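# Hang the shelf towel over the rail

## Task

Pick up the towel lying on the low shelf and drape it across the rail so that a substantial portion hangs down on each side; the rail must still be upright at the end, and the robot must not topple or be left leaning, or the task counts as failed.

## Robot and tools

ROBOT. A LinearBot: an omnidirectional wheeled base with a column about 1.75 m tall. A carriage slides up and down the column (lift_m, 0 to 1 m) and holds two identical six-joint arms, left and right, each with a two-finger gripper. The arm bases sit roughly 0.57 m + lift_m above the floor; carriage parts extend about 0.15 m below them. A hand reaches about 0.78 m from its shoulder but only about 0.38 m below its arm base. The hand is roughly 0.16 m long and 0.1 m wide. Parked arm: joints 1-6 = 0, 0.05, 0.05, 1.45, 0, 0. Cameras: carriage_camera (fixed, facing forward, tilted about 20 degrees down), left_wrist_camera and right_wrist_camera (looking out past the fingertips).

FRAMES. Base frame: origin on the floor below the base centre, x forward, y left, z up, metres. left_hand and right_hand are reported in it as the point between the finger pads, with quat_wxyz giving hand orientation (hand z runs along the fingers, fingers open along hand y). Odometry frame = base frame at the start; base_odometry counts wheel rotation only, so slip shows up as travel, and heading (rad, left positive, -3.142 to 3.142) can drift a degree or two.

TOOL move. Optional keys: base, joints, speeds, min_time_s, cameras. base holds exactly one relative command, measured from where the base last reported itself: translate_m (metres, forward +, -2 to 2), strafe_m (metres, left +, -2 to 2) or rotate_rad (radians, counter-clockwise +, -6.3 to 6.3). joints is a single dictionary covering both arms and the lift, keyed by name, each value an absolute target: lift_m (m, 0-1); left_joint1_rad..left_joint6_rad and right_joint1_rad..right_joint6_rad (rad): joint1 -2.617 to 3.054 (yaw about vertical, 0 forward, + left); joint2 0 to 3.141 (shoulder: 0 upper arm pointing back level, 1.57 vertical, 3.14 forward level); joint3 0 to 3.141 (elbow, 0 folded, 3.14 straight); joint4 -1.57 to 1.57 (wrist pitch, + lifts fingertips); joint5 -1.57 to 1.57 (wrist yaw, + turns fingertips to the right); joint6 -2.094 to 2.094 (roll about the finger axis); left_gripper_m / right_gripper_m 0 to 0.093 (pad gap in metres). speeds caps top speed for that call only: translate_m and strafe_m 0.02-0.5 m/s, rotate_rad 0.05-1.57 rad/s, lift_m 0.08-0.25 m/s (maximum is the default). min_time_s (0.1-8 s) sets a minimum duration for arm and gripper motions, giving straighter, gentler paths. cameras lists which images to return (omitted or ["all"] = all, [] = none). Unknown keys make a call invalid; out-of-range values get it refused, and then the rest of that reply's move/wait/finished_scene calls are skipped. An action cannot run past 15 s; base moves time out at 14 s.

OTHER TOOLS. wait(seconds 0-10, cameras) lets time pass without new commands. zoom_image(camera, region=[x0,y0,x1,y1] in pixels, max 504x504, origin top-left) enlarges part of a camera's latest image (images are 896x504). read_manual returns only licence text. finished_scene(scene) ends the scene irreversibly; the result has to hold with no help from the robot.

RESULTS. move reads "done" if every motion finished, otherwise the worst status. base_status/joint_status: off_target (stopped short, may still push), contact_stop or time_out (target abandoned, holds position), not_followed (arm command withheld as too close to the other arm; back that arm out alone first), limit_stop_at_motor_heat. on_its_own lists uncommanded behaviour; "held at" is a target, not a reading. motor_effort is percent of max (bracket = peak in last action); a lift effort that keeps dropping while lowering means a hand or load is resting on something. Joint torques wrap at ±28 N m for joints 1-3. Gripper readings run slightly wide in air and a few mm narrower than a hard object when squeezing; shut on nothing reads 0.000-0.001. To release, command a gap well above the reading. A firm grip may show off_target. Hand position readings get less accurate at long reach and sag under load.

CAUTIONS. The robot keeps executing its last command while you think. Arms have no contact stop and keep pushing when blocked, then snap to target when freed; the base and lift have contact stops that can react late. If a drive is blocked, back off about 0.2 m along the way you came (repeat once if needed). Never reverse under a table edge into the column. Tipping risk rises with a high carriage, outstretched or loaded arms, pulling, and abrupt stops; only images reveal a lean. Do not let the arms hit or press each other. Level, stretched or loaded arms overheat: a MOTOR HOT line means park that arm soon; at 100 C the arm goes limp and drops its load. Avoid dropping things, slamming, hard hits, heavy shoves, and knocking the rail over.

Each tool is called after "Emit:" by a JSON object that holds its "name" and its "arguments", one argument or row to a line.

## Session

Emit:
{"name": "move", "arguments": {

}}

Scene clock: 0.00 s.
Joint torques (N m): no reading
base_odometry: x=+0.000 y=+0.000 heading=+0.000
base_status: not commanded
joint_positions: lift_m=+0.300 left_joint1_rad=-0.008 left_joint2_rad=+0.038 left_joint3_rad=+0.056 left_joint4_rad=+1.461 left_joint5_rad=+0.046 left_joint6_rad=+0.033 left_gripper_m=+0.094 right_joint1_rad=+0.002 right_joint2_rad=+0.049 right_joint3_rad=+0.045 right_joint4_rad=+1.456 right_joint5_rad=-0.001 right_joint6_rad=+0.034 right_gripper_m=+0.094
joint_status: not commanded
motor_effort: lift_m=+23 drive_wheels=-2
left_hand: x=+0.2871 y=+0.3316 z=+1.3237 quat_wxyz=(+0.999, +0.024, +0.045, +0.011) (m; base frame)
right_hand: x=+0.2954 y=-0.3395 z=+1.3207 quat_wxyz=(+0.998, +0.001, +0.060, +0.018) (m; base frame)
pictures: carriage_camera, left_wrist_camera, right_wrist_camera

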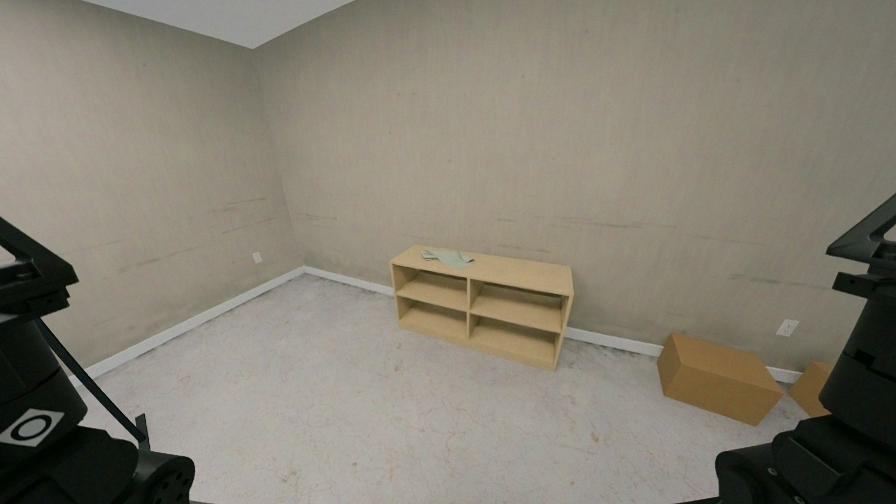

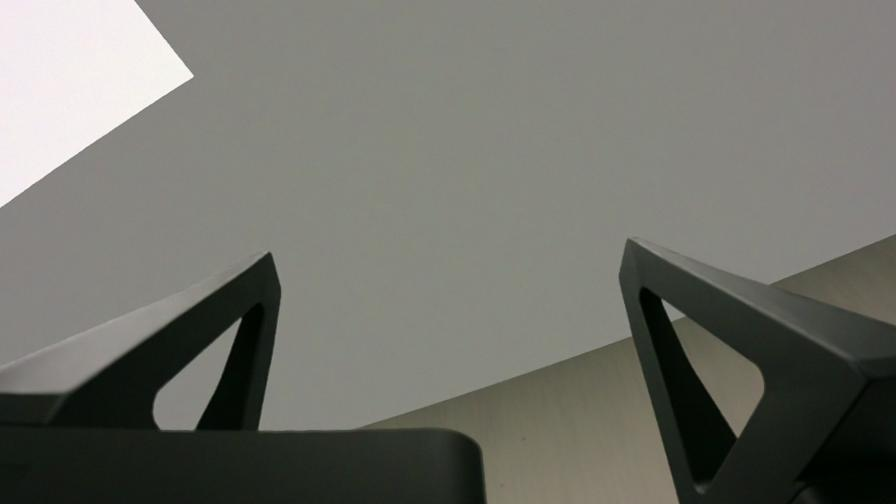

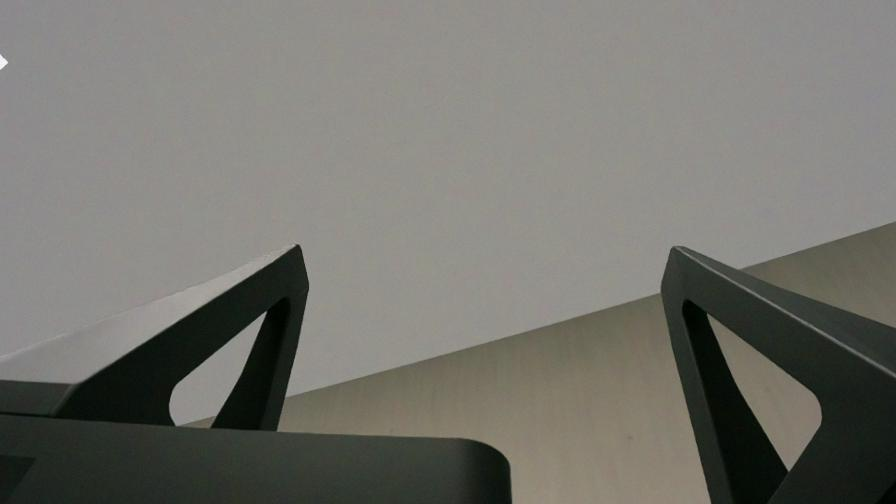

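Emit:
{"name": "zoom_image", "arguments": {
  "camera": "carriage_camera",
  "region": [370, 220, 600, 390]
}}

Emit:
{"name": "move", "arguments": {
  "base": {"rotate_rad": -1.3},
  "cameras": ["carriage_camera"]
}}

Emit:
{"name": "move", "arguments": {
  "base": {"rotate_rad": -1.3},
  "cameras": ["carriage_camera"]
}}

Emit:
{"name": "move", "arguments": {
  "base": {"rotate_rad": -1.3},
  "cameras": ["carriage_camera"]
}}

Scaled by 2.191 from the camera's 896x504 image, which has a finer 1280x720 frame.

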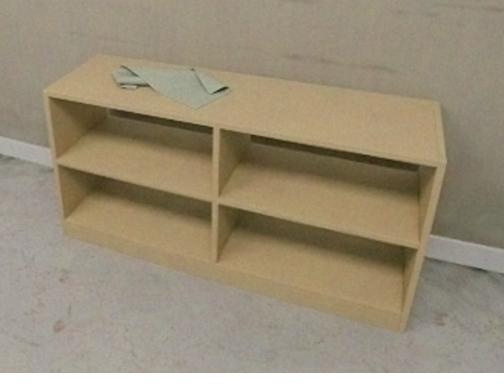

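Scene clock: 6.47 s.
Joint torques (N m): left_arm=[-0.38 4.05 5.79 -0.23 0 -0.07] | right_arm=[-0.2 3.97 6.2 -0.16 0.07 0.06]
move: done
base_odometry: x=+0.000 y=+0.000 heading=-1.300
base_status: done
joint_positions: lift_m=+0.300 left_joint1_rad=-0.008 left_joint2_rad=+0.038 left_joint3_rad=+0.056 left_joint4_rad=+1.461 left_joint5_rad=+0.046 left_joint6_rad=+0.033 left_gripper_m=+0.094 right_joint1_rad=+0.002 right_joint2_rad=+0.049 right_joint3_rad=+0.045 right_joint4_rad=+1.456 right_joint5_rad=-0.001 right_joint6_rad=+0.034 right_gripper_m=+0.094
joint_status: not commanded
motor_effort: lift_m=+23(23) drive_wheels=+7(15)
left_hand: x=+0.2871 y=+0.3316 z=+1.3237 quat_wxyz=(+0.999, +0.024, +0.045, +0.011) (m; base frame)
right_hand: x=+0.2954 y=-0.3395 z=+1.3207 quat_wxyz=(+0.998, +0.001, +0.060, +0.018) (m; base frame)
pictures: carriage_camera

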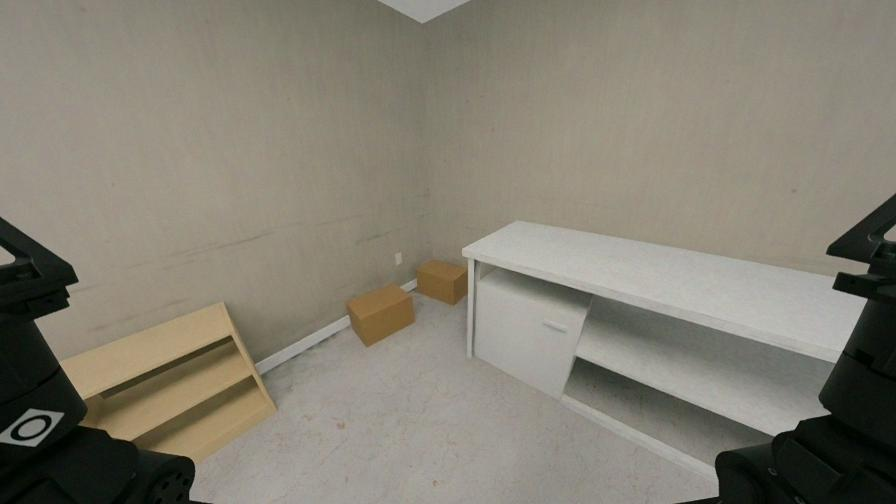

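Scene clock: 9.30 s.
Joint torques (N m): left_arm=[-0.27 4.04 5.9 -0.25 0 -0.1] | right_arm=[-0.2 4 6.15 -0.19 0.06 0.08]
move: done
base_odometry: x=+0.000 y=+0.000 heading=-2.599
base_status: done
joint_positions: lift_m=+0.300 left_joint1_rad=-0.008 left_joint2_rad=+0.038 left_joint3_rad=+0.056 left_joint4_rad=+1.461 left_joint5_rad=+0.046 left_joint6_rad=+0.033 left_gripper_m=+0.094 right_joint1_rad=+0.002 right_joint2_rad=+0.049 right_joint3_rad=+0.045 right_joint4_rad=+1.456 right_joint5_rad=+0.000 right_joint6_rad=+0.034 right_gripper_m=+0.094
joint_status: not commanded
motor_effort: lift_m=+23(23) drive_wheels=+7(15)
left_hand: x=+0.2871 y=+0.3316 z=+1.3237 quat_wxyz=(+0.999, +0.024, +0.045, +0.011) (m; base frame)
right_hand: x=+0.2954 y=-0.3396 z=+1.3207 quat_wxyz=(+0.998, +0.001, +0.060, +0.018) (m; base frame)
pictures: carriage_camera

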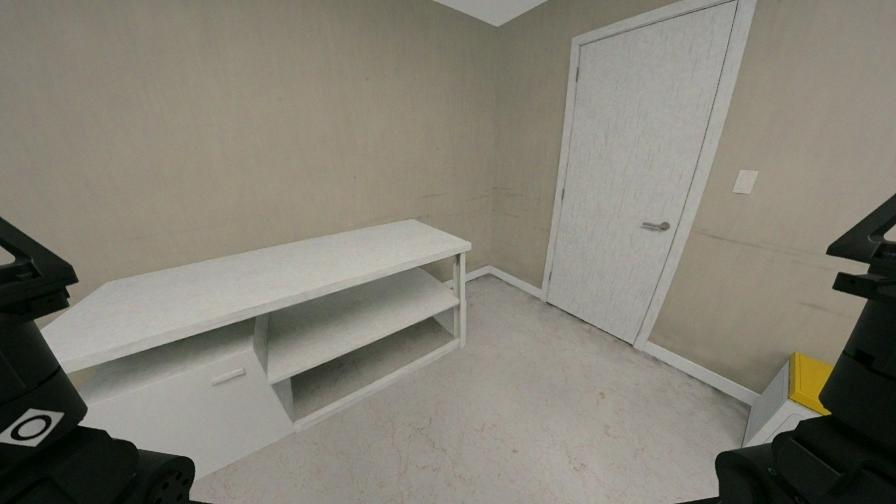

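Scene clock: 12.13 s.
Joint torques (N m): left_arm=[-0.27 4.05 5.75 -0.25 0 -0.08] | right_arm=[-0.21 3.89 6.16 -0.18 0.07 0.07]
move: done
base_odometry: x=+0.000 y=+0.000 heading=+2.385
base_status: done
joint_positions: lift_m=+0.300 left_joint1_rad=-0.008 left_joint2_rad=+0.038 left_joint3_rad=+0.056 left_joint4_rad=+1.461 left_joint5_rad=+0.046 left_joint6_rad=+0.033 left_gripper_m=+0.094 right_joint1_rad=+0.002 right_joint2_rad=+0.049 right_joint3_rad=+0.045 right_joint4_rad=+1.456 right_joint5_rad=+0.000 right_joint6_rad=+0.034 right_gripper_m=+0.094
joint_status: not commanded
motor_effort: lift_m=+23(23) drive_wheels=+7(15)
left_hand: x=+0.2872 y=+0.3316 z=+1.3236 quat_wxyz=(+0.999, +0.024, +0.046, +0.011) (m; base frame)
right_hand: x=+0.2954 y=-0.3396 z=+1.3207 quat_wxyz=(+0.998, +0.001, +0.060, +0.018) (m; base frame)
pictures: carriage_camera

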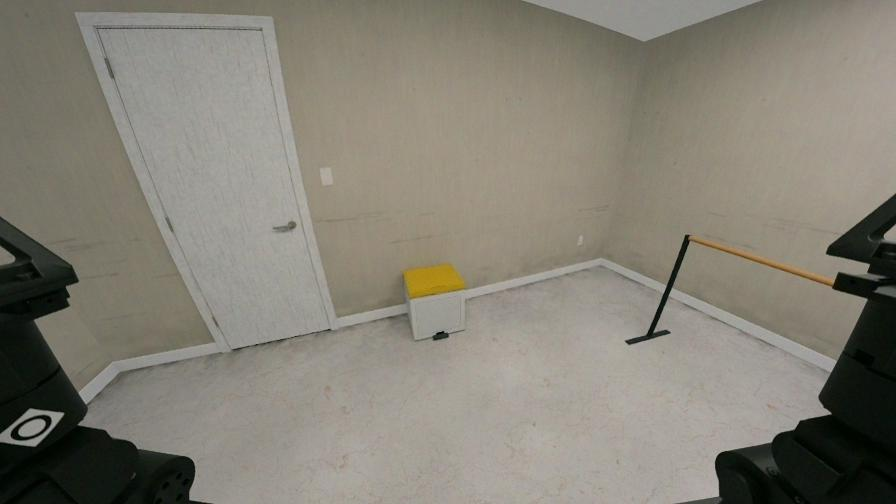

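Emit:
{"name": "move", "arguments": {
  "base": {"rotate_rad": -0.9},
  "cameras": ["carriage_camera"]
}}

Emit:
{"name": "zoom_image", "arguments": {
  "camera": "carriage_camera",
  "region": [250, 200, 650, 425]
}}

Scene clock: 17.63 s.
Joint torques (N m): left_arm=[-0.38 3.97 5.83 -0.23 0.01 -0.08] | right_arm=[-0.23 3.96 6.16 -0.19 0.06 0.07]
move: done
base_odometry: x=+0.000 y=+0.000 heading=+1.485
base_status: done
joint_positions: lift_m=+0.300 left_joint1_rad=-0.008 left_joint2_rad=+0.038 left_joint3_rad=+0.056 left_joint4_rad=+1.461 left_joint5_rad=+0.046 left_joint6_rad=+0.033 left_gripper_m=+0.094 right_joint1_rad=+0.002 right_joint2_rad=+0.049 right_joint3_rad=+0.045 right_joint4_rad=+1.456 right_joint5_rad=+0.000 right_joint6_rad=+0.034 right_gripper_m=+0.094
joint_status: not commanded
motor_effort: lift_m=+23(23) drive_wheels=+7(14)
left_hand: x=+0.2873 y=+0.3316 z=+1.3236 quat_wxyz=(+0.999, +0.024, +0.046, +0.011) (m; base frame)
right_hand: x=+0.2954 y=-0.3396 z=+1.3207 quat_wxyz=(+0.998, +0.001, +0.060, +0.018) (m; base frame)
pictures: carriage_camera

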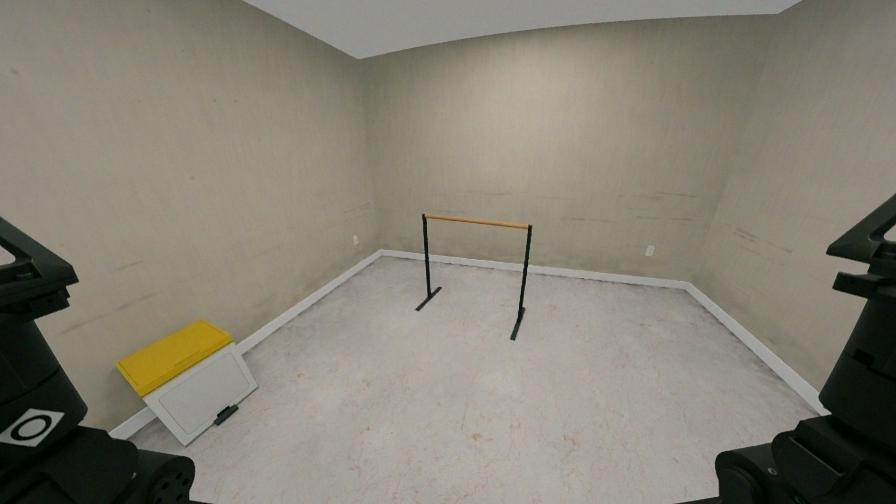

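Scaled by 1.260 from the camera's 896x504 image, which has a finer 1280x720 frame.

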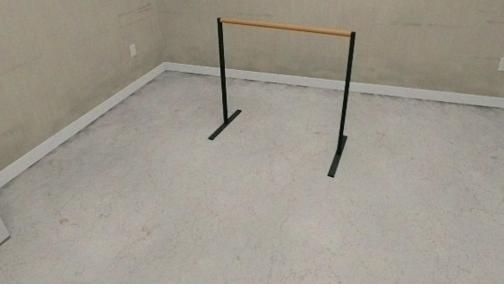

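Emit:
{"name": "move", "arguments": {
  "base": {"rotate_rad": -1.485},
  "cameras": []
}}

Emit:
{"name": "move", "arguments": {
  "base": {"translate_m": 0.8},
  "cameras": []
}}

Emit:
{"name": "move", "arguments": {
  "base": {"rotate_rad": -0.422},
  "cameras": ["carriage_camera"]
}}

Emit:
{"name": "zoom_image", "arguments": {
  "camera": "carriage_camera",
  "region": [200, 200, 600, 425]
}}

Scene clock: 40.00 s.
Joint torques (N m): left_arm=[-0.29 4.03 5.79 -0.23 0 -0.07] | right_arm=[-0.23 3.96 6.16 -0.19 0.07 0.06]
move: done
base_odometry: x=+0.000 y=+0.000 heading=+0.000
base_status: done
joint_positions: lift_m=+0.300 left_joint1_rad=-0.008 left_joint2_rad=+0.038 left_joint3_rad=+0.056 left_joint4_rad=+1.461 left_joint5_rad=+0.046 left_joint6_rad=+0.033 left_gripper_m=+0.094 right_joint1_rad=+0.002 right_joint2_rad=+0.049 right_joint3_rad=+0.045 right_joint4_rad=+1.456 right_joint5_rad=+0.000 right_joint6_rad=+0.034 right_gripper_m=+0.094
joint_status: not commanded
motor_effort: lift_m=+23(23) drive_wheels=+7(15)
left_hand: x=+0.2873 y=+0.3316 z=+1.3236 quat_wxyz=(+0.999, +0.024, +0.046, +0.011) (m; base frame)
right_hand: x=+0.2954 y=-0.3397 z=+1.3207 quat_wxyz=(+0.998, +0.001, +0.060, +0.018) (m; base frame)
pictures: none
No camera images: "cameras" was empty.

Scene clock: 43.97 s.
Joint torques (N m): left_arm=[-0.29 3.93 5.71 -0.19 0 -0.09] | right_arm=[-0.16 3.99 6.17 -0.16 0.04 0.07]
move: done
base_odometry: x=+0.800 y=-0.001 heading=-0.001
base_status: done
joint_positions: lift_m=+0.300 left_joint1_rad=-0.008 left_joint2_rad=+0.038 left_joint3_rad=+0.056 left_joint4_rad=+1.461 left_joint5_rad=+0.046 left_joint6_rad=+0.033 left_gripper_m=+0.094 right_joint1_rad=+0.002 right_joint2_rad=+0.049 right_joint3_rad=+0.045 right_joint4_rad=+1.455 right_joint5_rad=+0.000 right_joint6_rad=+0.034 right_gripper_m=+0.094
joint_status: not commanded
motor_effort: lift_m=+23(23) drive_wheels=-6(20)
left_hand: x=+0.2873 y=+0.3316 z=+1.3236 quat_wxyz=(+0.999, +0.024, +0.046, +0.011) (m; base frame)
right_hand: x=+0.2955 y=-0.3397 z=+1.3206 quat_wxyz=(+0.998, +0.001, +0.060, +0.018) (m; base frame)
pictures: none
No camera images: "cameras" was empty.

Scene clock: 45.70 s.
Joint torques (N m): left_arm=[-0.32 4.05 5.79 -0.2 -0.01 -0.09] | right_arm=[-0.18 3.9 6.17 -0.17 0.06 0.06]
move: done
base_odometry: x=+0.800 y=-0.001 heading=-0.422
base_status: done
joint_positions: lift_m=+0.300 left_joint1_rad=-0.008 left_joint2_rad=+0.038 left_joint3_rad=+0.056 left_joint4_rad=+1.460 left_joint5_rad=+0.046 left_joint6_rad=+0.033 left_gripper_m=+0.094 right_joint1_rad=+0.002 right_joint2_rad=+0.049 right_joint3_rad=+0.045 right_joint4_rad=+1.454 right_joint5_rad=+0.000 right_joint6_rad=+0.034 right_gripper_m=+0.094
joint_status: not commanded
motor_effort: lift_m=+23(23) drive_wheels=+8(13)
left_hand: x=+0.2874 y=+0.3316 z=+1.3236 quat_wxyz=(+0.999, +0.024, +0.046, +0.011) (m; base frame)
right_hand: x=+0.2957 y=-0.3397 z=+1.3206 quat_wxyz=(+0.998, +0.001, +0.060, +0.018) (m; base frame)
pictures: carriage_camera

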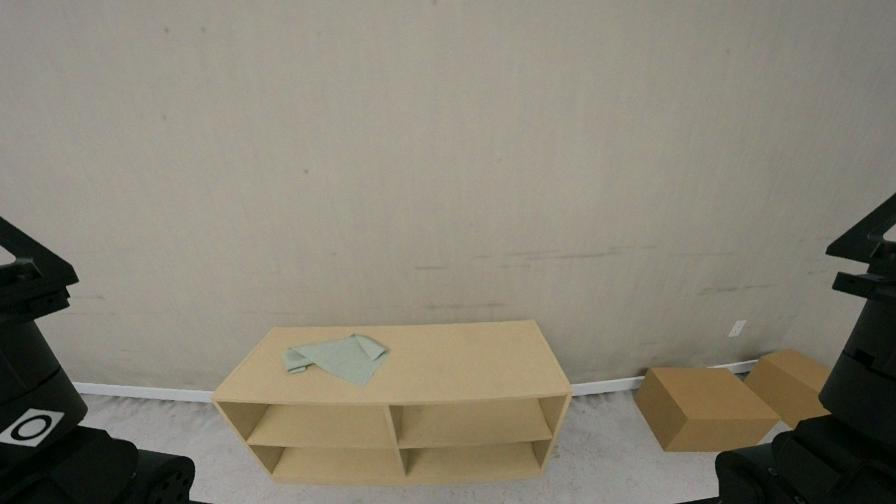

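Scaled by 1.260 from the camera's 896x504 image, which has a finer 1280x720 frame.

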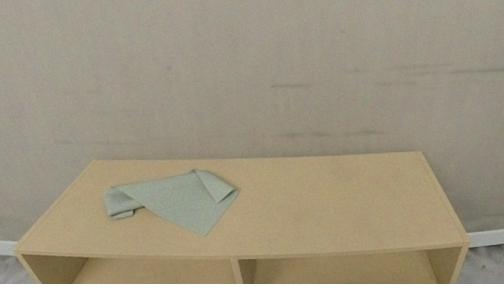

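Emit:
{"name": "zoom_image", "arguments": {
  "camera": "carriage_camera",
  "region": [260, 315, 420, 405]
}}

Scaled by 3.150 from the camera's 896x504 image, which has a finer 1280x720 frame.

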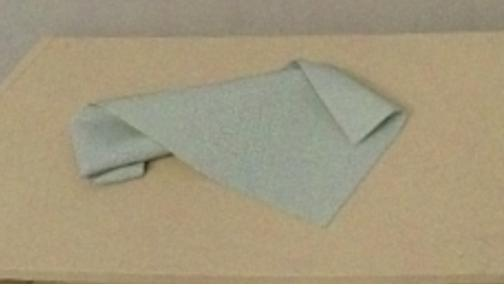

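Emit:
{"name": "move", "arguments": {
  "joints": {"left_joint1_rad": -0.03, "left_joint2_rad": 2.62, "left_joint3_rad": 1.92, "left_joint4_rad": -0.87, "left_joint5_rad": 0, "left_joint6_rad": 0, "left_gripper_m": 0.06},
  "min_time_s": 3,
  "cameras": ["carriage_camera", "left_wrist_camera"]
}}

Scene clock: 73.40 s.
Joint torques (N m): left_arm=[-0.91 -11.81 7.25 0.38 -0.07 -0.15] | right_arm=[-0.21 4 6.17 -0.16 0.05 0.07]
move: done
base_odometry: x=+0.800 y=-0.001 heading=-0.422
base_status: not commanded
joint_positions: lift_m=+0.300 left_joint1_rad=-0.024 left_joint2_rad=+2.582 left_joint3_rad=+1.910 left_joint4_rad=-0.848 left_joint5_rad=+0.010 left_joint6_rad=+0.007 left_gripper_m=+0.060 right_joint1_rad=+0.002 right_joint2_rad=+0.049 right_joint3_rad=+0.045 right_joint4_rad=+1.454 right_joint5_rad=+0.000 right_joint6_rad=+0.034 right_gripper_m=+0.094
joint_status: all done
motor_effort: lift_m=+23(23) drive_wheels=+8(8)
left_hand: x=+0.7495 y=+0.3264 z=+0.7934 quat_wxyz=(+0.025, +0.016, +1.000, -0.005) (m; base frame)
right_hand: x=+0.2957 y=-0.3397 z=+1.3206 quat_wxyz=(+0.998, +0.001, +0.060, +0.018) (m; base frame)
pictures: carriage_camera, left_wrist_camera
camera_calibration:
left_wrist_camera: T_world_to_cam=[[-0.0555154, -0.998047, 0.0286383, 0.345647], [-0.833692, 0.0621186, 0.548724, 0.173301], [-0.549432, 0.0065871, -0.835513, 1.19603], [0, 0, 0, 1]] pos_world=[0.820807, 0.326329, 0.894308]

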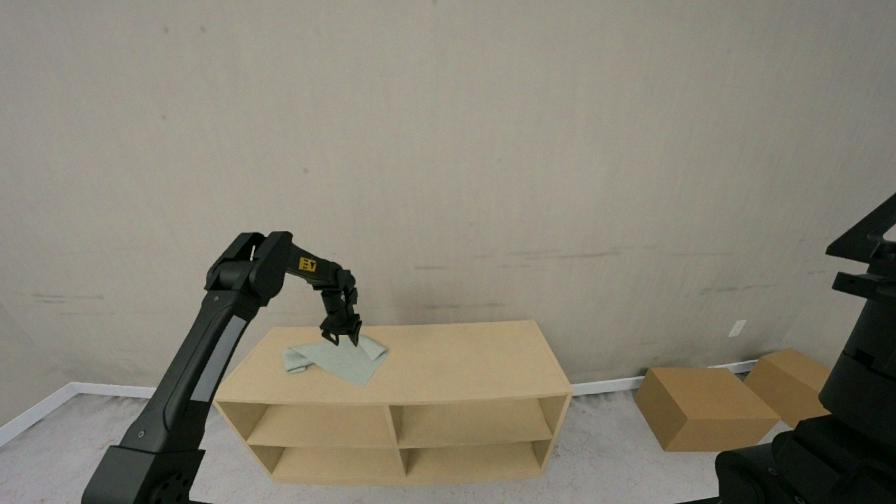

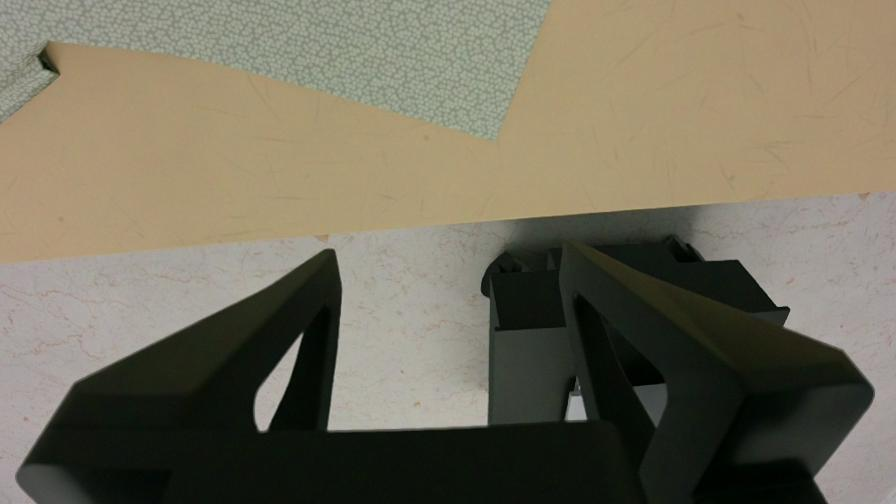

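Emit:
{"name": "move", "arguments": {
  "joints": {"lift_m": 0.155},
  "cameras": ["carriage_camera", "left_wrist_camera"]
}}

Emit:
{"name": "zoom_image", "arguments": {
  "camera": "carriage_camera",
  "region": [200, 200, 450, 340]
}}

Scene clock: 82.57 s.
Joint torques (N m): left_arm=[-0.81 -12.78 6.48 0.44 -0.08 -0.15] | right_arm=[-0.24 3.82 6.24 -0.11 0.05 0.07]
move: done
base_odometry: x=+0.800 y=-0.001 heading=-0.422
base_status: not commanded
joint_positions: lift_m=+0.155 left_joint1_rad=-0.024 left_joint2_rad=+2.593 left_joint3_rad=+1.920 left_joint4_rad=-0.857 left_joint5_rad=+0.008 left_joint6_rad=+0.007 left_gripper_m=+0.060 right_joint1_rad=+0.002 right_joint2_rad=+0.049 right_joint3_rad=+0.045 right_joint4_rad=+1.454 right_joint5_rad=+0.000 right_joint6_rad=+0.034 right_gripper_m=+0.094
joint_status: all done
motor_effort: lift_m=+20(20) drive_wheels=+8(8)
left_hand: x=+0.7484 y=+0.3264 z=+0.6458 quat_wxyz=(+0.020, +0.016, +1.000, -0.004) (m; base frame)
right_hand: x=+0.2957 y=-0.3397 z=+1.1759 quat_wxyz=(+0.998, +0.001, +0.060, +0.018) (m; base frame)
pictures: carriage_camera, left_wrist_camera
camera_calibration:
carriage_camera: T_world_to_cam=[[-0.00559344, -0.999683, -0.0245389, 0.0302627], [-0.377647, 0.0248338, -0.925616, 1.15466], [0.925933, 0.00408966, -0.377667, 0.25255], [0, 0, 0, 1]] pos_world=[0.202381, 0.000545588, 1.1649]
left_wrist_camera: T_world_to_cam=[[-0.0551743, -0.998089, 0.0278349, 0.350127], [-0.828014, 0.0613159, 0.557345, 0.243773], [-0.557986, 0.00770339, -0.829815, 1.07451], [0, 0, 0, 1]] pos_world=[0.820725, 0.326233, 0.74603]

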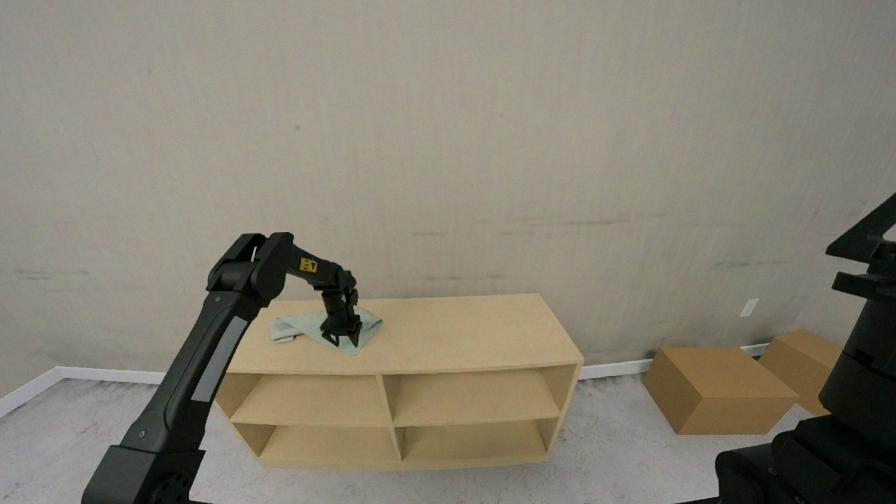

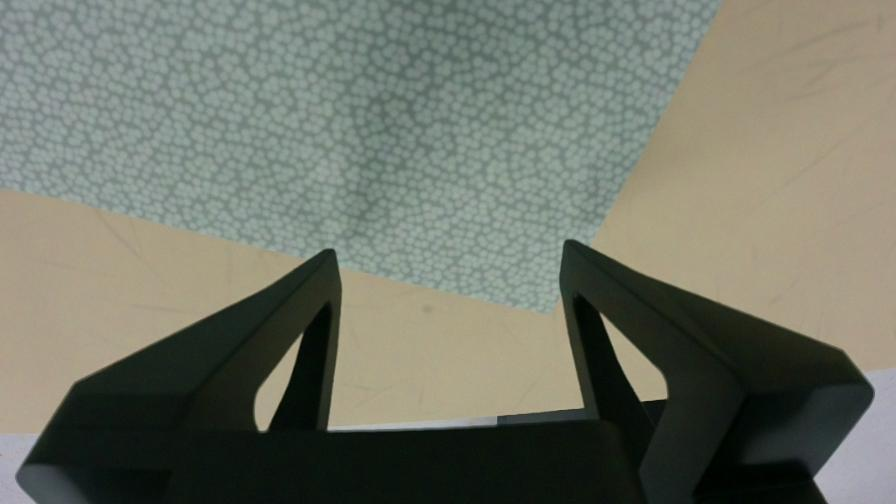

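Scaled by 2.016 from the camera's 896x504 image, which has a finer 1280x720 frame.

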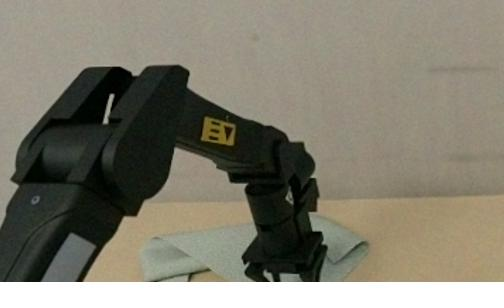

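Emit:
{"name": "move", "arguments": {
  "joints": {"lift_m": 0.13},
  "speeds": {"lift_m": 0.08},
  "cameras": ["left_wrist_camera"]
}}

Emit:
{"name": "move", "arguments": {
  "joints": {"lift_m": 0.12},
  "speeds": {"lift_m": 0.08},
  "cameras": ["left_wrist_camera"]
}}

Scene clock: 86.63 s.
Joint torques (N m): left_arm=[-0.88 -11.15 5 0.91 -0.05 -0.14] | right_arm=[-0.27 3.95 6.27 -0.17 0.05 0.07]
move: done
base_odometry: x=+0.800 y=-0.001 heading=-0.422
base_status: not commanded
joint_positions: lift_m=+0.131 left_joint1_rad=-0.024 left_joint2_rad=+2.576 left_joint3_rad=+1.939 left_joint4_rad=-0.896 left_joint5_rad=+0.007 left_joint6_rad=+0.006 left_gripper_m=+0.060 right_joint1_rad=+0.002 right_joint2_rad=+0.049 right_joint3_rad=+0.045 right_joint4_rad=+1.454 right_joint5_rad=+0.000 right_joint6_rad=+0.034 right_gripper_m=+0.094
joint_status: all done
motor_effort: lift_m=+18(18) drive_wheels=+8(9)
left_hand: x=+0.7491 y=+0.3267 z=+0.6336 quat_wxyz=(+0.019, +0.015, +1.000, -0.004) (m; base frame)
right_hand: x=+0.2957 y=-0.3397 z=+1.1512 quat_wxyz=(+0.998, +0.001, +0.060, +0.018) (m; base frame)
pictures: left_wrist_camera
camera_calibration:
left_wrist_camera: T_world_to_cam=[[-0.0542932, -0.998176, 0.0264107, 0.351021], [-0.826803, 0.0597705, 0.559306, 0.2495], [-0.559865, 0.00853002, -0.82854, 1.0651], [0, 0, 0, 1]] pos_world=[0.821657, 0.326382, 0.73366]

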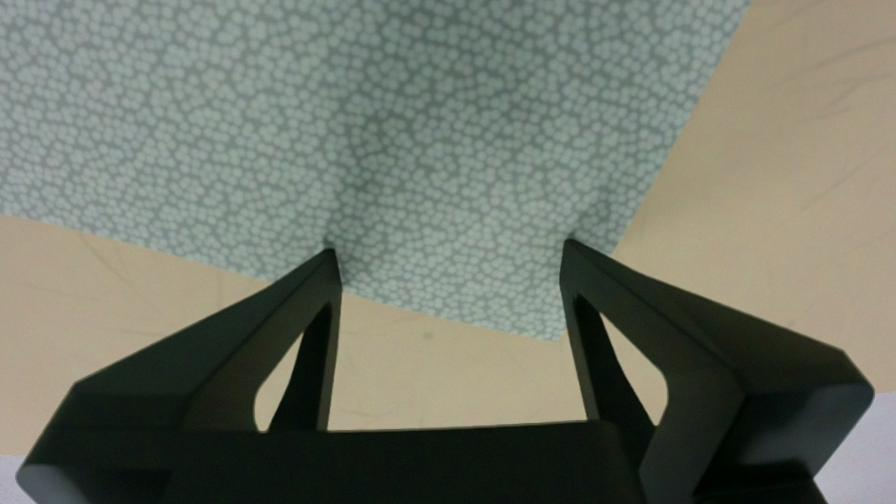

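Scene clock: 87.13 s.
Joint torques (N m): left_arm=[-0.85 -9.69 4.53 1.11 -0.04 -0.15] | right_arm=[-0.2 4 6.12 -0.17 0.07 0.08]
move: done
base_odometry: x=+0.800 y=-0.001 heading=-0.422
base_status: not commanded
joint_positions: lift_m=+0.121 left_joint1_rad=-0.024 left_joint2_rad=+2.560 left_joint3_rad=+1.945 left_joint4_rad=-0.919 left_joint5_rad=+0.007 left_joint6_rad=+0.006 left_gripper_m=+0.060 right_joint1_rad=+0.002 right_joint2_rad=+0.049 right_joint3_rad=+0.045 right_joint4_rad=+1.454 right_joint5_rad=+0.000 right_joint6_rad=+0.034 right_gripper_m=+0.094
joint_status: all done
motor_effort: lift_m=+17(18) drive_wheels=+8(8)
left_hand: x=+0.7488 y=+0.3268 z=+0.6325 quat_wxyz=(+0.019, +0.015, +1.000, -0.003) (m; base frame)
right_hand: x=+0.2957 y=-0.3397 z=+1.1413 quat_wxyz=(+0.998, +0.001, +0.060, +0.018) (m; base frame)
pictures: left_wrist_camera
camera_calibration:
left_wrist_camera: T_world_to_cam=[[-0.0542692, -0.998187, 0.0260413, 0.351327], [-0.826596, 0.0595403, 0.559637, 0.249604], [-0.560173, 0.00884544, -0.828328, 1.06405], [0, 0, 0, 1]] pos_world=[0.821439, 0.326416, 0.732545]

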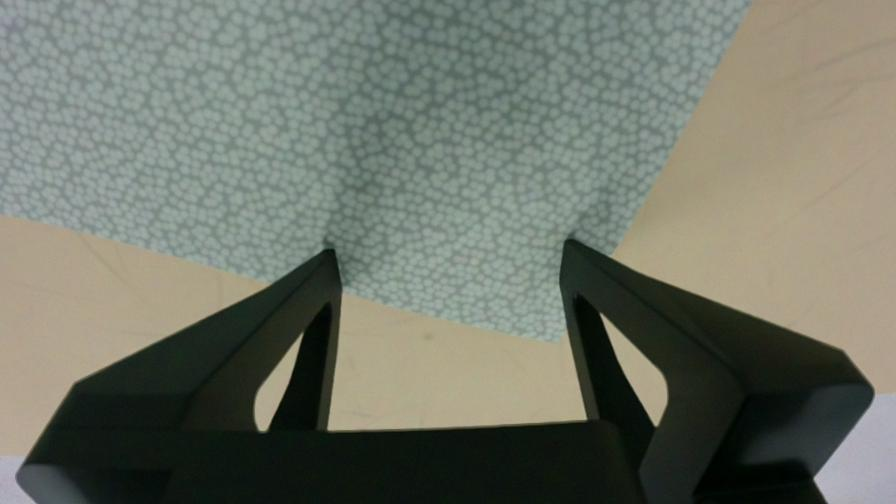

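Emit:
{"name": "move", "arguments": {
  "joints": {"left_gripper_m": 0.0},
  "min_time_s": 2,
  "cameras": ["left_wrist_camera"]
}}

Emit:
{"name": "move", "arguments": {
  "joints": {"lift_m": 0.22},
  "speeds": {"lift_m": 0.1},
  "cameras": ["carriage_camera", "left_wrist_camera"]
}}

Scene clock: 95.50 s.
Joint torques (N m): left_arm=[-0.84 -9.77 4.62 0.97 0.02 -0.13] | right_arm=[-0.21 3.97 6.15 -0.17 0.05 0.07]
move: done
base_odometry: x=+0.800 y=-0.001 heading=-0.422
base_status: not commanded
joint_positions: lift_m=+0.121 left_joint1_rad=-0.024 left_joint2_rad=+2.560 left_joint3_rad=+1.946 left_joint4_rad=-0.901 left_joint5_rad=+0.003 left_joint6_rad=+0.005 left_gripper_m=+0.003 right_joint1_rad=+0.002 right_joint2_rad=+0.049 right_joint3_rad=+0.045 right_joint4_rad=+1.454 right_joint5_rad=+0.000 right_joint6_rad=+0.034 right_gripper_m=+0.094
joint_status: all done
motor_effort: lift_m=+17(18) drive_wheels=+8(8)
left_hand: x=+0.7537 y=+0.3272 z=+0.6330 quat_wxyz=(+0.028, +0.015, +0.999, -0.002) (m; base frame)
right_hand: x=+0.2957 y=-0.3397 z=+1.1413 quat_wxyz=(+0.998, +0.001, +0.060, +0.018) (m; base frame)
pictures: left_wrist_camera
camera_calibration:
left_wrist_camera: T_world_to_cam=[[-0.0538174, -0.998307, 0.0220716, 0.354261], [-0.837422, 0.0571619, 0.543559, 0.272465], [-0.543901, 0.0107697, -0.83908, 1.0611], [0, 0, 0, 1]] pos_world=[0.824369, 0.326659, 0.734432]

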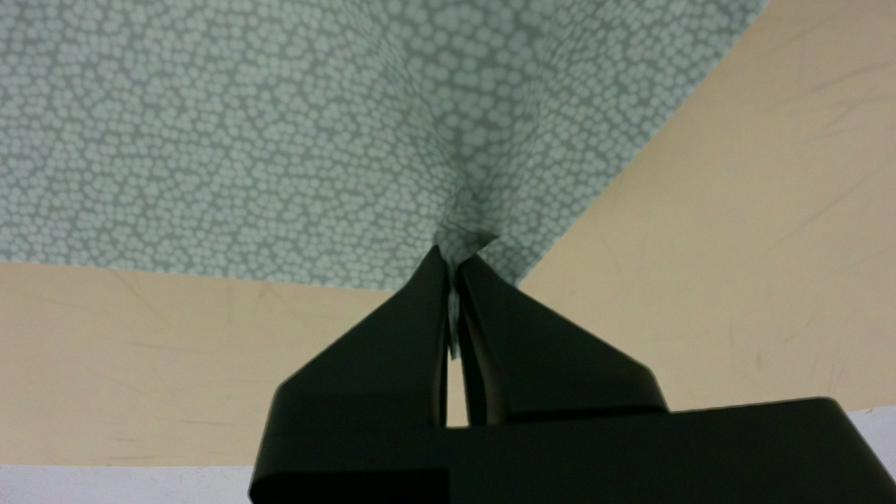

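Scene clock: 96.90 s.
Joint torques (N m): left_arm=[-0.85 -11.9 5.31 0.69 -0.02 -0.13] | right_arm=[-0.2 4.08 6.15 -0.16 0.04 0.08]
move: done
base_odometry: x=+0.800 y=-0.001 heading=-0.422
base_status: not commanded
joint_positions: lift_m=+0.220 left_joint1_rad=-0.024 left_joint2_rad=+2.584 left_joint3_rad=+1.935 left_joint4_rad=-0.880 left_joint5_rad=+0.003 left_joint6_rad=+0.005 left_gripper_m=+0.003 right_joint1_rad=+0.002 right_joint2_rad=+0.049 right_joint3_rad=+0.045 right_joint4_rad=+1.454 right_joint5_rad=+0.000 right_joint6_rad=+0.034 right_gripper_m=+0.094
joint_status: all done
motor_effort: lift_m=+24(29) drive_wheels=+8(8)
left_hand: x=+0.7502 y=+0.3274 z=+0.7183 quat_wxyz=(+0.021, +0.015, +1.000, -0.002) (m; base frame)
right_hand: x=+0.2957 y=-0.3397 z=+1.2405 quat_wxyz=(+0.998, +0.001, +0.060, +0.018) (m; base frame)
pictures: carriage_camera, left_wrist_camera
camera_calibration:
carriage_camera: T_world_to_cam=[[-0.00559344, -0.999683, -0.0245389, 0.0318464], [-0.377647, 0.0248338, -0.925616, 1.2144], [0.925933, 0.00408966, -0.377667, 0.276924], [0, 0, 0, 1]] pos_world=[0.202381, 0.000545588, 1.22944]
left_wrist_camera: T_world_to_cam=[[-0.0534702, -0.998324, 0.0221272, 0.352044], [-0.829251, 0.0567377, 0.555989, 0.208176], [-0.556312, 0.0113798, -0.830895, 1.13395], [0, 0, 0, 1]] pos_world=[0.822287, 0.326738, 0.818664]

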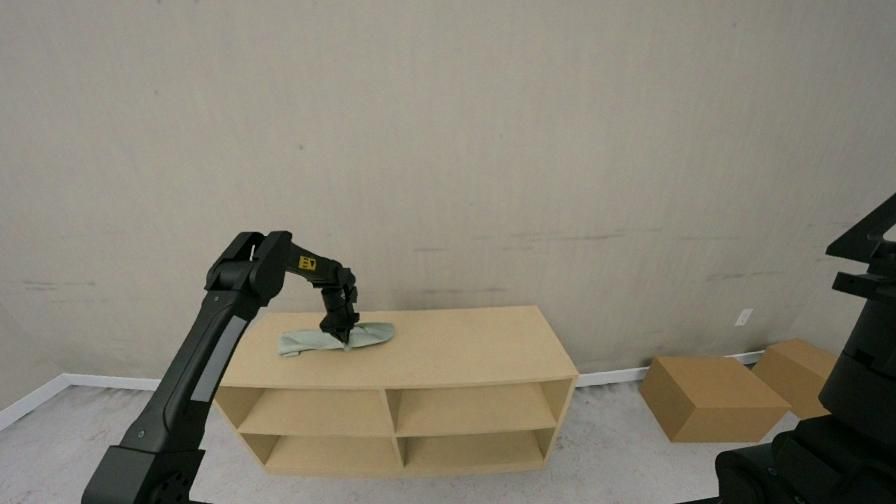

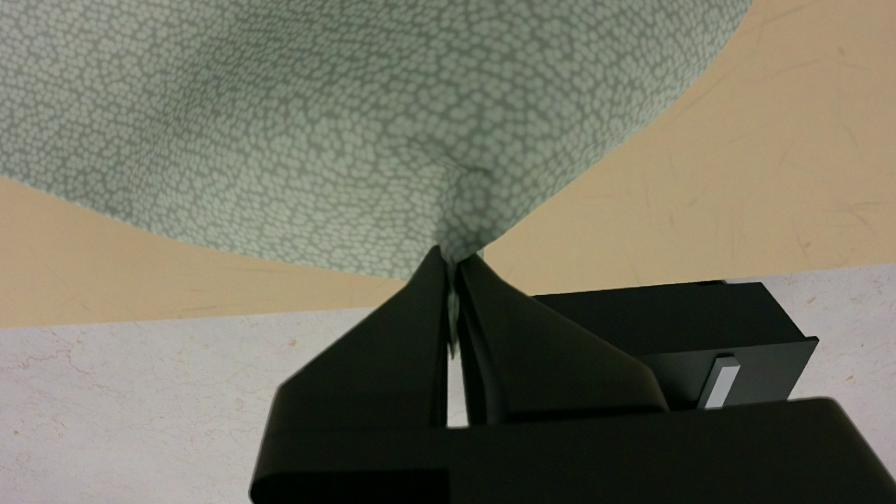

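Gripped. Lift higher to see hanging length.

Emit:
{"name": "move", "arguments": {
  "joints": {"lift_m": 0.6},
  "speeds": {"lift_m": 0.15},
  "cameras": ["carriage_camera", "left_wrist_camera"]
}}

Emit:
{"name": "zoom_image", "arguments": {
  "camera": "carriage_camera",
  "region": [200, 200, 600, 504]
}}

Scene clock: 102.23 s.
Joint torques (N m): left_arm=[-0.81 -12.75 5.56 0.63 -0.02 -0.15] | right_arm=[-0.32 4.15 6.22 -0.19 0.05 0.06]
move: done
base_odometry: x=+0.800 y=-0.001 heading=-0.422
base_status: not commanded
joint_positions: lift_m=+0.600 left_joint1_rad=-0.024 left_joint2_rad=+2.592 left_joint3_rad=+1.932 left_joint4_rad=-0.877 left_joint5_rad=+0.003 left_joint6_rad=+0.005 left_gripper_m=+0.003 right_joint1_rad=+0.002 right_joint2_rad=+0.049 right_joint3_rad=+0.045 right_joint4_rad=+1.454 right_joint5_rad=+0.000 right_joint6_rad=+0.034 right_gripper_m=+0.094
joint_status: all done
motor_effort: lift_m=+25(30) drive_wheels=+8(8)
left_hand: x=+0.7479 y=+0.3274 z=+1.0936 quat_wxyz=(+0.016, +0.015, +1.000, -0.002) (m; base frame)
right_hand: x=+0.2957 y=-0.3397 z=+1.6204 quat_wxyz=(+0.998, +0.001, +0.060, +0.018) (m; base frame)
pictures: carriage_camera, left_wrist_camera
camera_calibration:
carriage_camera: T_world_to_cam=[[-0.00559344, -0.999683, -0.0245389, 0.0411693], [-0.377647, 0.0248338, -0.925616, 1.56606], [0.925933, 0.00408966, -0.377667, 0.420408], [0, 0, 0, 1]] pos_world=[0.202381, 0.000545588, 1.60936]
left_wrist_camera: T_world_to_cam=[[-0.053275, -0.998329, 0.0223821, 0.343251], [-0.824343, 0.0566182, 0.563253, -0.0139337], [-0.563579, 0.0115568, -0.825981, 1.44455], [0, 0, 0, 1]] pos_world=[0.820921, 0.326772, 1.19334]

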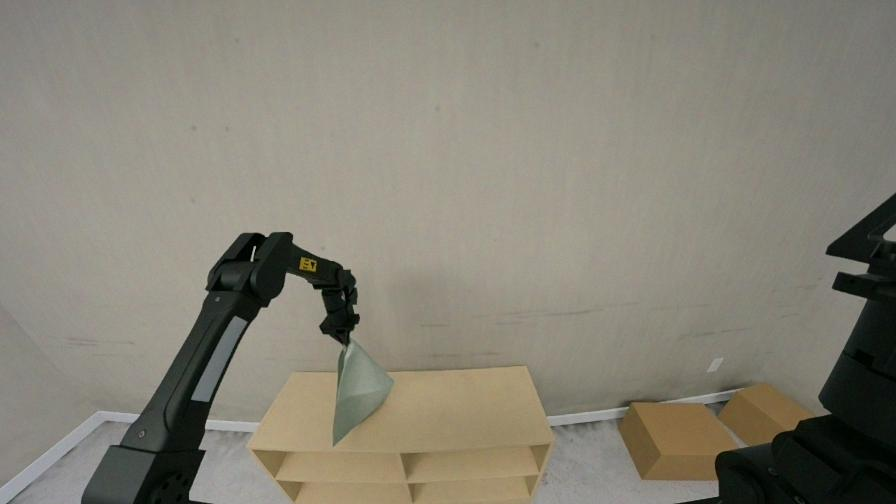

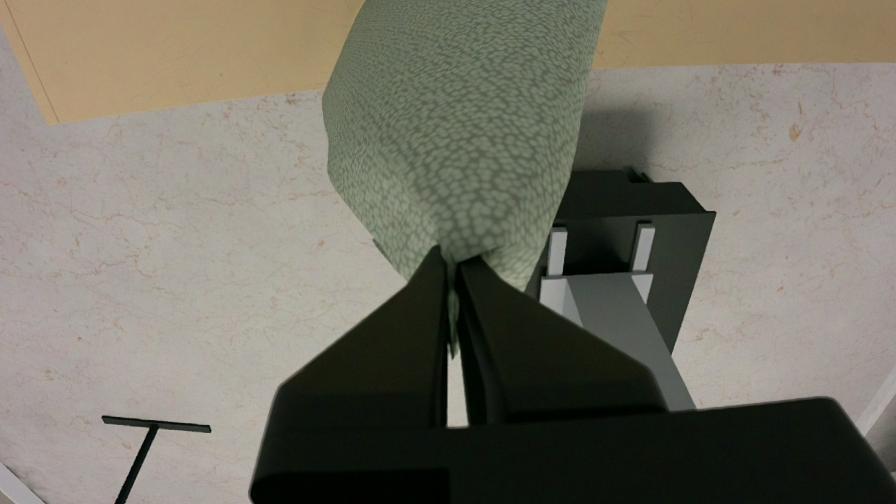

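Scaled by 1.260 from the camera's 896x504 image, which has a finer 1280x720 frame.

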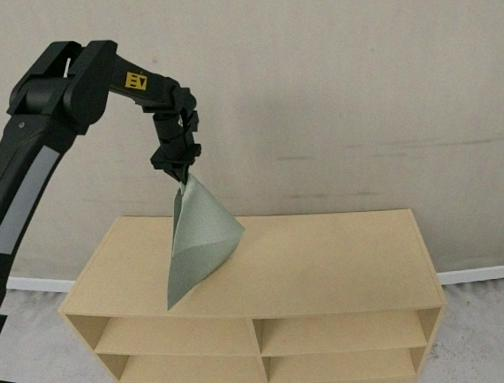

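Emit:
{"name": "move", "arguments": {
  "base": {"translate_m": -0.3},
  "speeds": {"translate_m": 0.3},
  "cameras": []
}}

Emit:
{"name": "move", "arguments": {
  "base": {"rotate_rad": 1.616},
  "speeds": {"rotate_rad": 0.7},
  "cameras": ["carriage_camera"]
}}

Emit:
{"name": "move", "arguments": {
  "base": {"strafe_m": 0.69},
  "speeds": {"strafe_m": 0.3},
  "cameras": ["carriage_camera"]
}}

Scene clock: 124.40 s.
Joint torques (N m): left_arm=[-0.88 -12.68 5.5 0.63 0 -0.12] | right_arm=[-0.16 3.86 6.12 -0.16 0.06 0.06]
move: done
base_odometry: x=+0.527 y=+0.122 heading=-0.423
base_status: done
joint_positions: lift_m=+0.600 left_joint1_rad=-0.024 left_joint2_rad=+2.592 left_joint3_rad=+1.932 left_joint4_rad=-0.876 left_joint5_rad=+0.003 left_joint6_rad=+0.005 left_gripper_m=+0.003 right_joint1_rad=+0.002 right_joint2_rad=+0.049 right_joint3_rad=+0.045 right_joint4_rad=+1.454 right_joint5_rad=+0.000 right_joint6_rad=+0.034 right_gripper_m=+0.094
joint_status: not commanded
motor_effort: lift_m=+25(25) drive_wheels=-5(17)
left_hand: x=+0.7483 y=+0.3274 z=+1.0936 quat_wxyz=(+0.017, +0.015, +1.000, -0.002) (m; base frame)
right_hand: x=+0.2958 y=-0.3397 z=+1.6204 quat_wxyz=(+0.998, +0.001, +0.061, +0.018) (m; base frame)
pictures: none
No camera images: "cameras" was empty.

Scene clock: 127.87 s.
Joint torques (N m): left_arm=[-0.81 -12.66 5.59 0.62 0 -0.15] | right_arm=[-0.2 3.89 6.16 -0.18 0.08 0.06]
move: done
base_odometry: x=+0.527 y=+0.122 heading=+1.192
base_status: done
joint_positions: lift_m=+0.600 left_joint1_rad=-0.025 left_joint2_rad=+2.592 left_joint3_rad=+1.932 left_joint4_rad=-0.874 left_joint5_rad=+0.002 left_joint6_rad=+0.005 left_gripper_m=+0.003 right_joint1_rad=+0.002 right_joint2_rad=+0.049 right_joint3_rad=+0.045 right_joint4_rad=+1.455 right_joint5_rad=+0.000 right_joint6_rad=+0.034 right_gripper_m=+0.094
joint_status: not commanded
motor_effort: lift_m=+24(25) drive_wheels=+8(15)
left_hand: x=+0.7487 y=+0.3271 z=+1.0936 quat_wxyz=(+0.018, +0.015, +1.000, -0.001) (m; base frame)
right_hand: x=+0.2956 y=-0.3397 z=+1.6204 quat_wxyz=(+0.998, +0.001, +0.060, +0.018) (m; base frame)
pictures: carriage_camera
camera_calibration:
carriage_camera: T_world_to_cam=[[-0.00559344, -0.999683, -0.0245389, 0.0411693], [-0.377647, 0.0248338, -0.925616, 1.56606], [0.925933, 0.00408966, -0.377667, 0.420408], [0, 0, 0, 1]] pos_world=[0.202381, 0.000545588, 1.60936]

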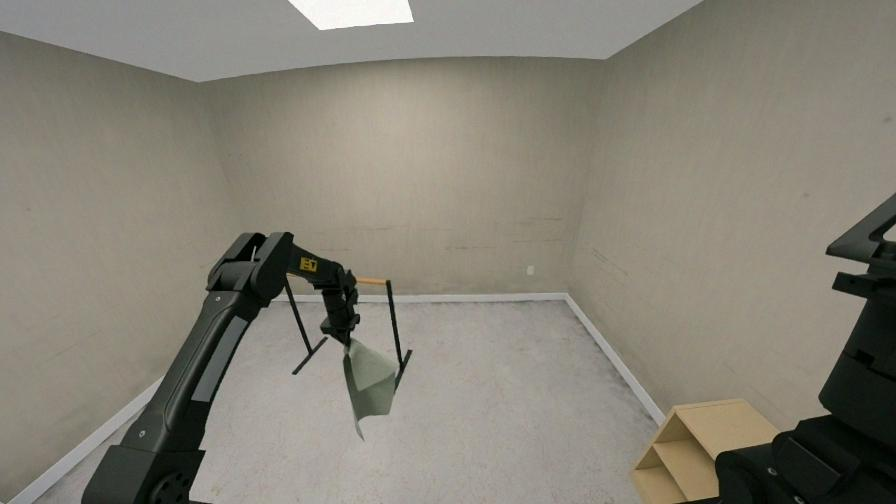

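Scene clock: 132.00 s.
Joint torques (N m): left_arm=[-0.44 -12.74 5.57 0.6 0.02 -0.14] | right_arm=[-0.25 3.97 6.13 -0.17 0.06 0.07]
move: done
base_odometry: x=-0.115 y=+0.376 heading=+1.193
base_status: done
joint_positions: lift_m=+0.600 left_joint1_rad=-0.029 left_joint2_rad=+2.592 left_joint3_rad=+1.932 left_joint4_rad=-0.874 left_joint5_rad=+0.003 left_joint6_rad=+0.005 left_gripper_m=+0.003 right_joint1_rad=+0.002 right_joint2_rad=+0.049 right_joint3_rad=+0.045 right_joint4_rad=+1.455 right_joint5_rad=+0.000 right_joint6_rad=+0.034 right_gripper_m=+0.094
joint_status: not commanded
motor_effort: lift_m=+25(25) drive_wheels=-6(18)
left_hand: x=+0.7486 y=+0.3254 z=+1.0936 quat_wxyz=(+0.018, +0.017, +1.000, -0.002) (m; base frame)
right_hand: x=+0.2956 y=-0.3396 z=+1.6204 quat_wxyz=(+0.998, +0.001, +0.060, +0.018) (m; base frame)
pictures: carriage_camera
camera_calibration:
carriage_camera: T_world_to_cam=[[-0.00559344, -0.999683, -0.0245389, 0.0411693], [-0.377647, 0.0248338, -0.925616, 1.56606], [0.925933, 0.00408966, -0.377667, 0.420408], [0, 0, 0, 1]] pos_world=[0.202381, 0.000545588, 1.60936]

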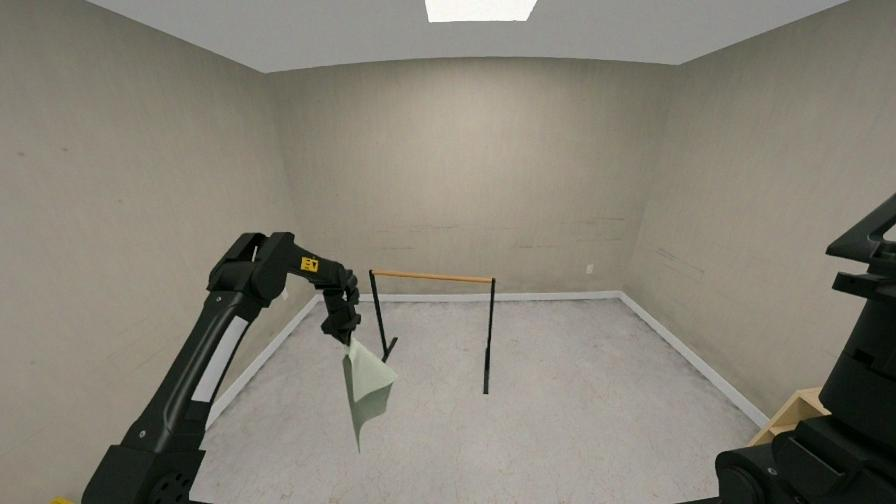

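Emit:
{"name": "zoom_image", "arguments": {
  "camera": "carriage_camera",
  "region": [340, 250, 540, 410]
}}

Scaled by 2.520 from the camera's 896x504 image, which has a finer 1280x720 frame.

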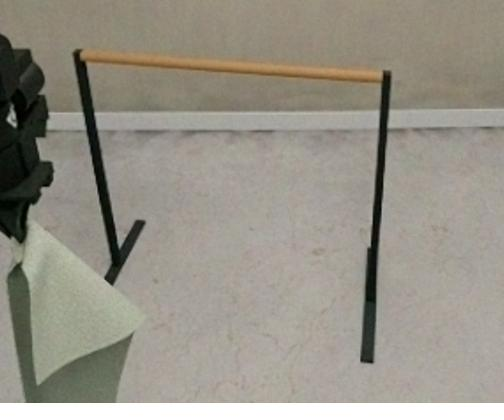

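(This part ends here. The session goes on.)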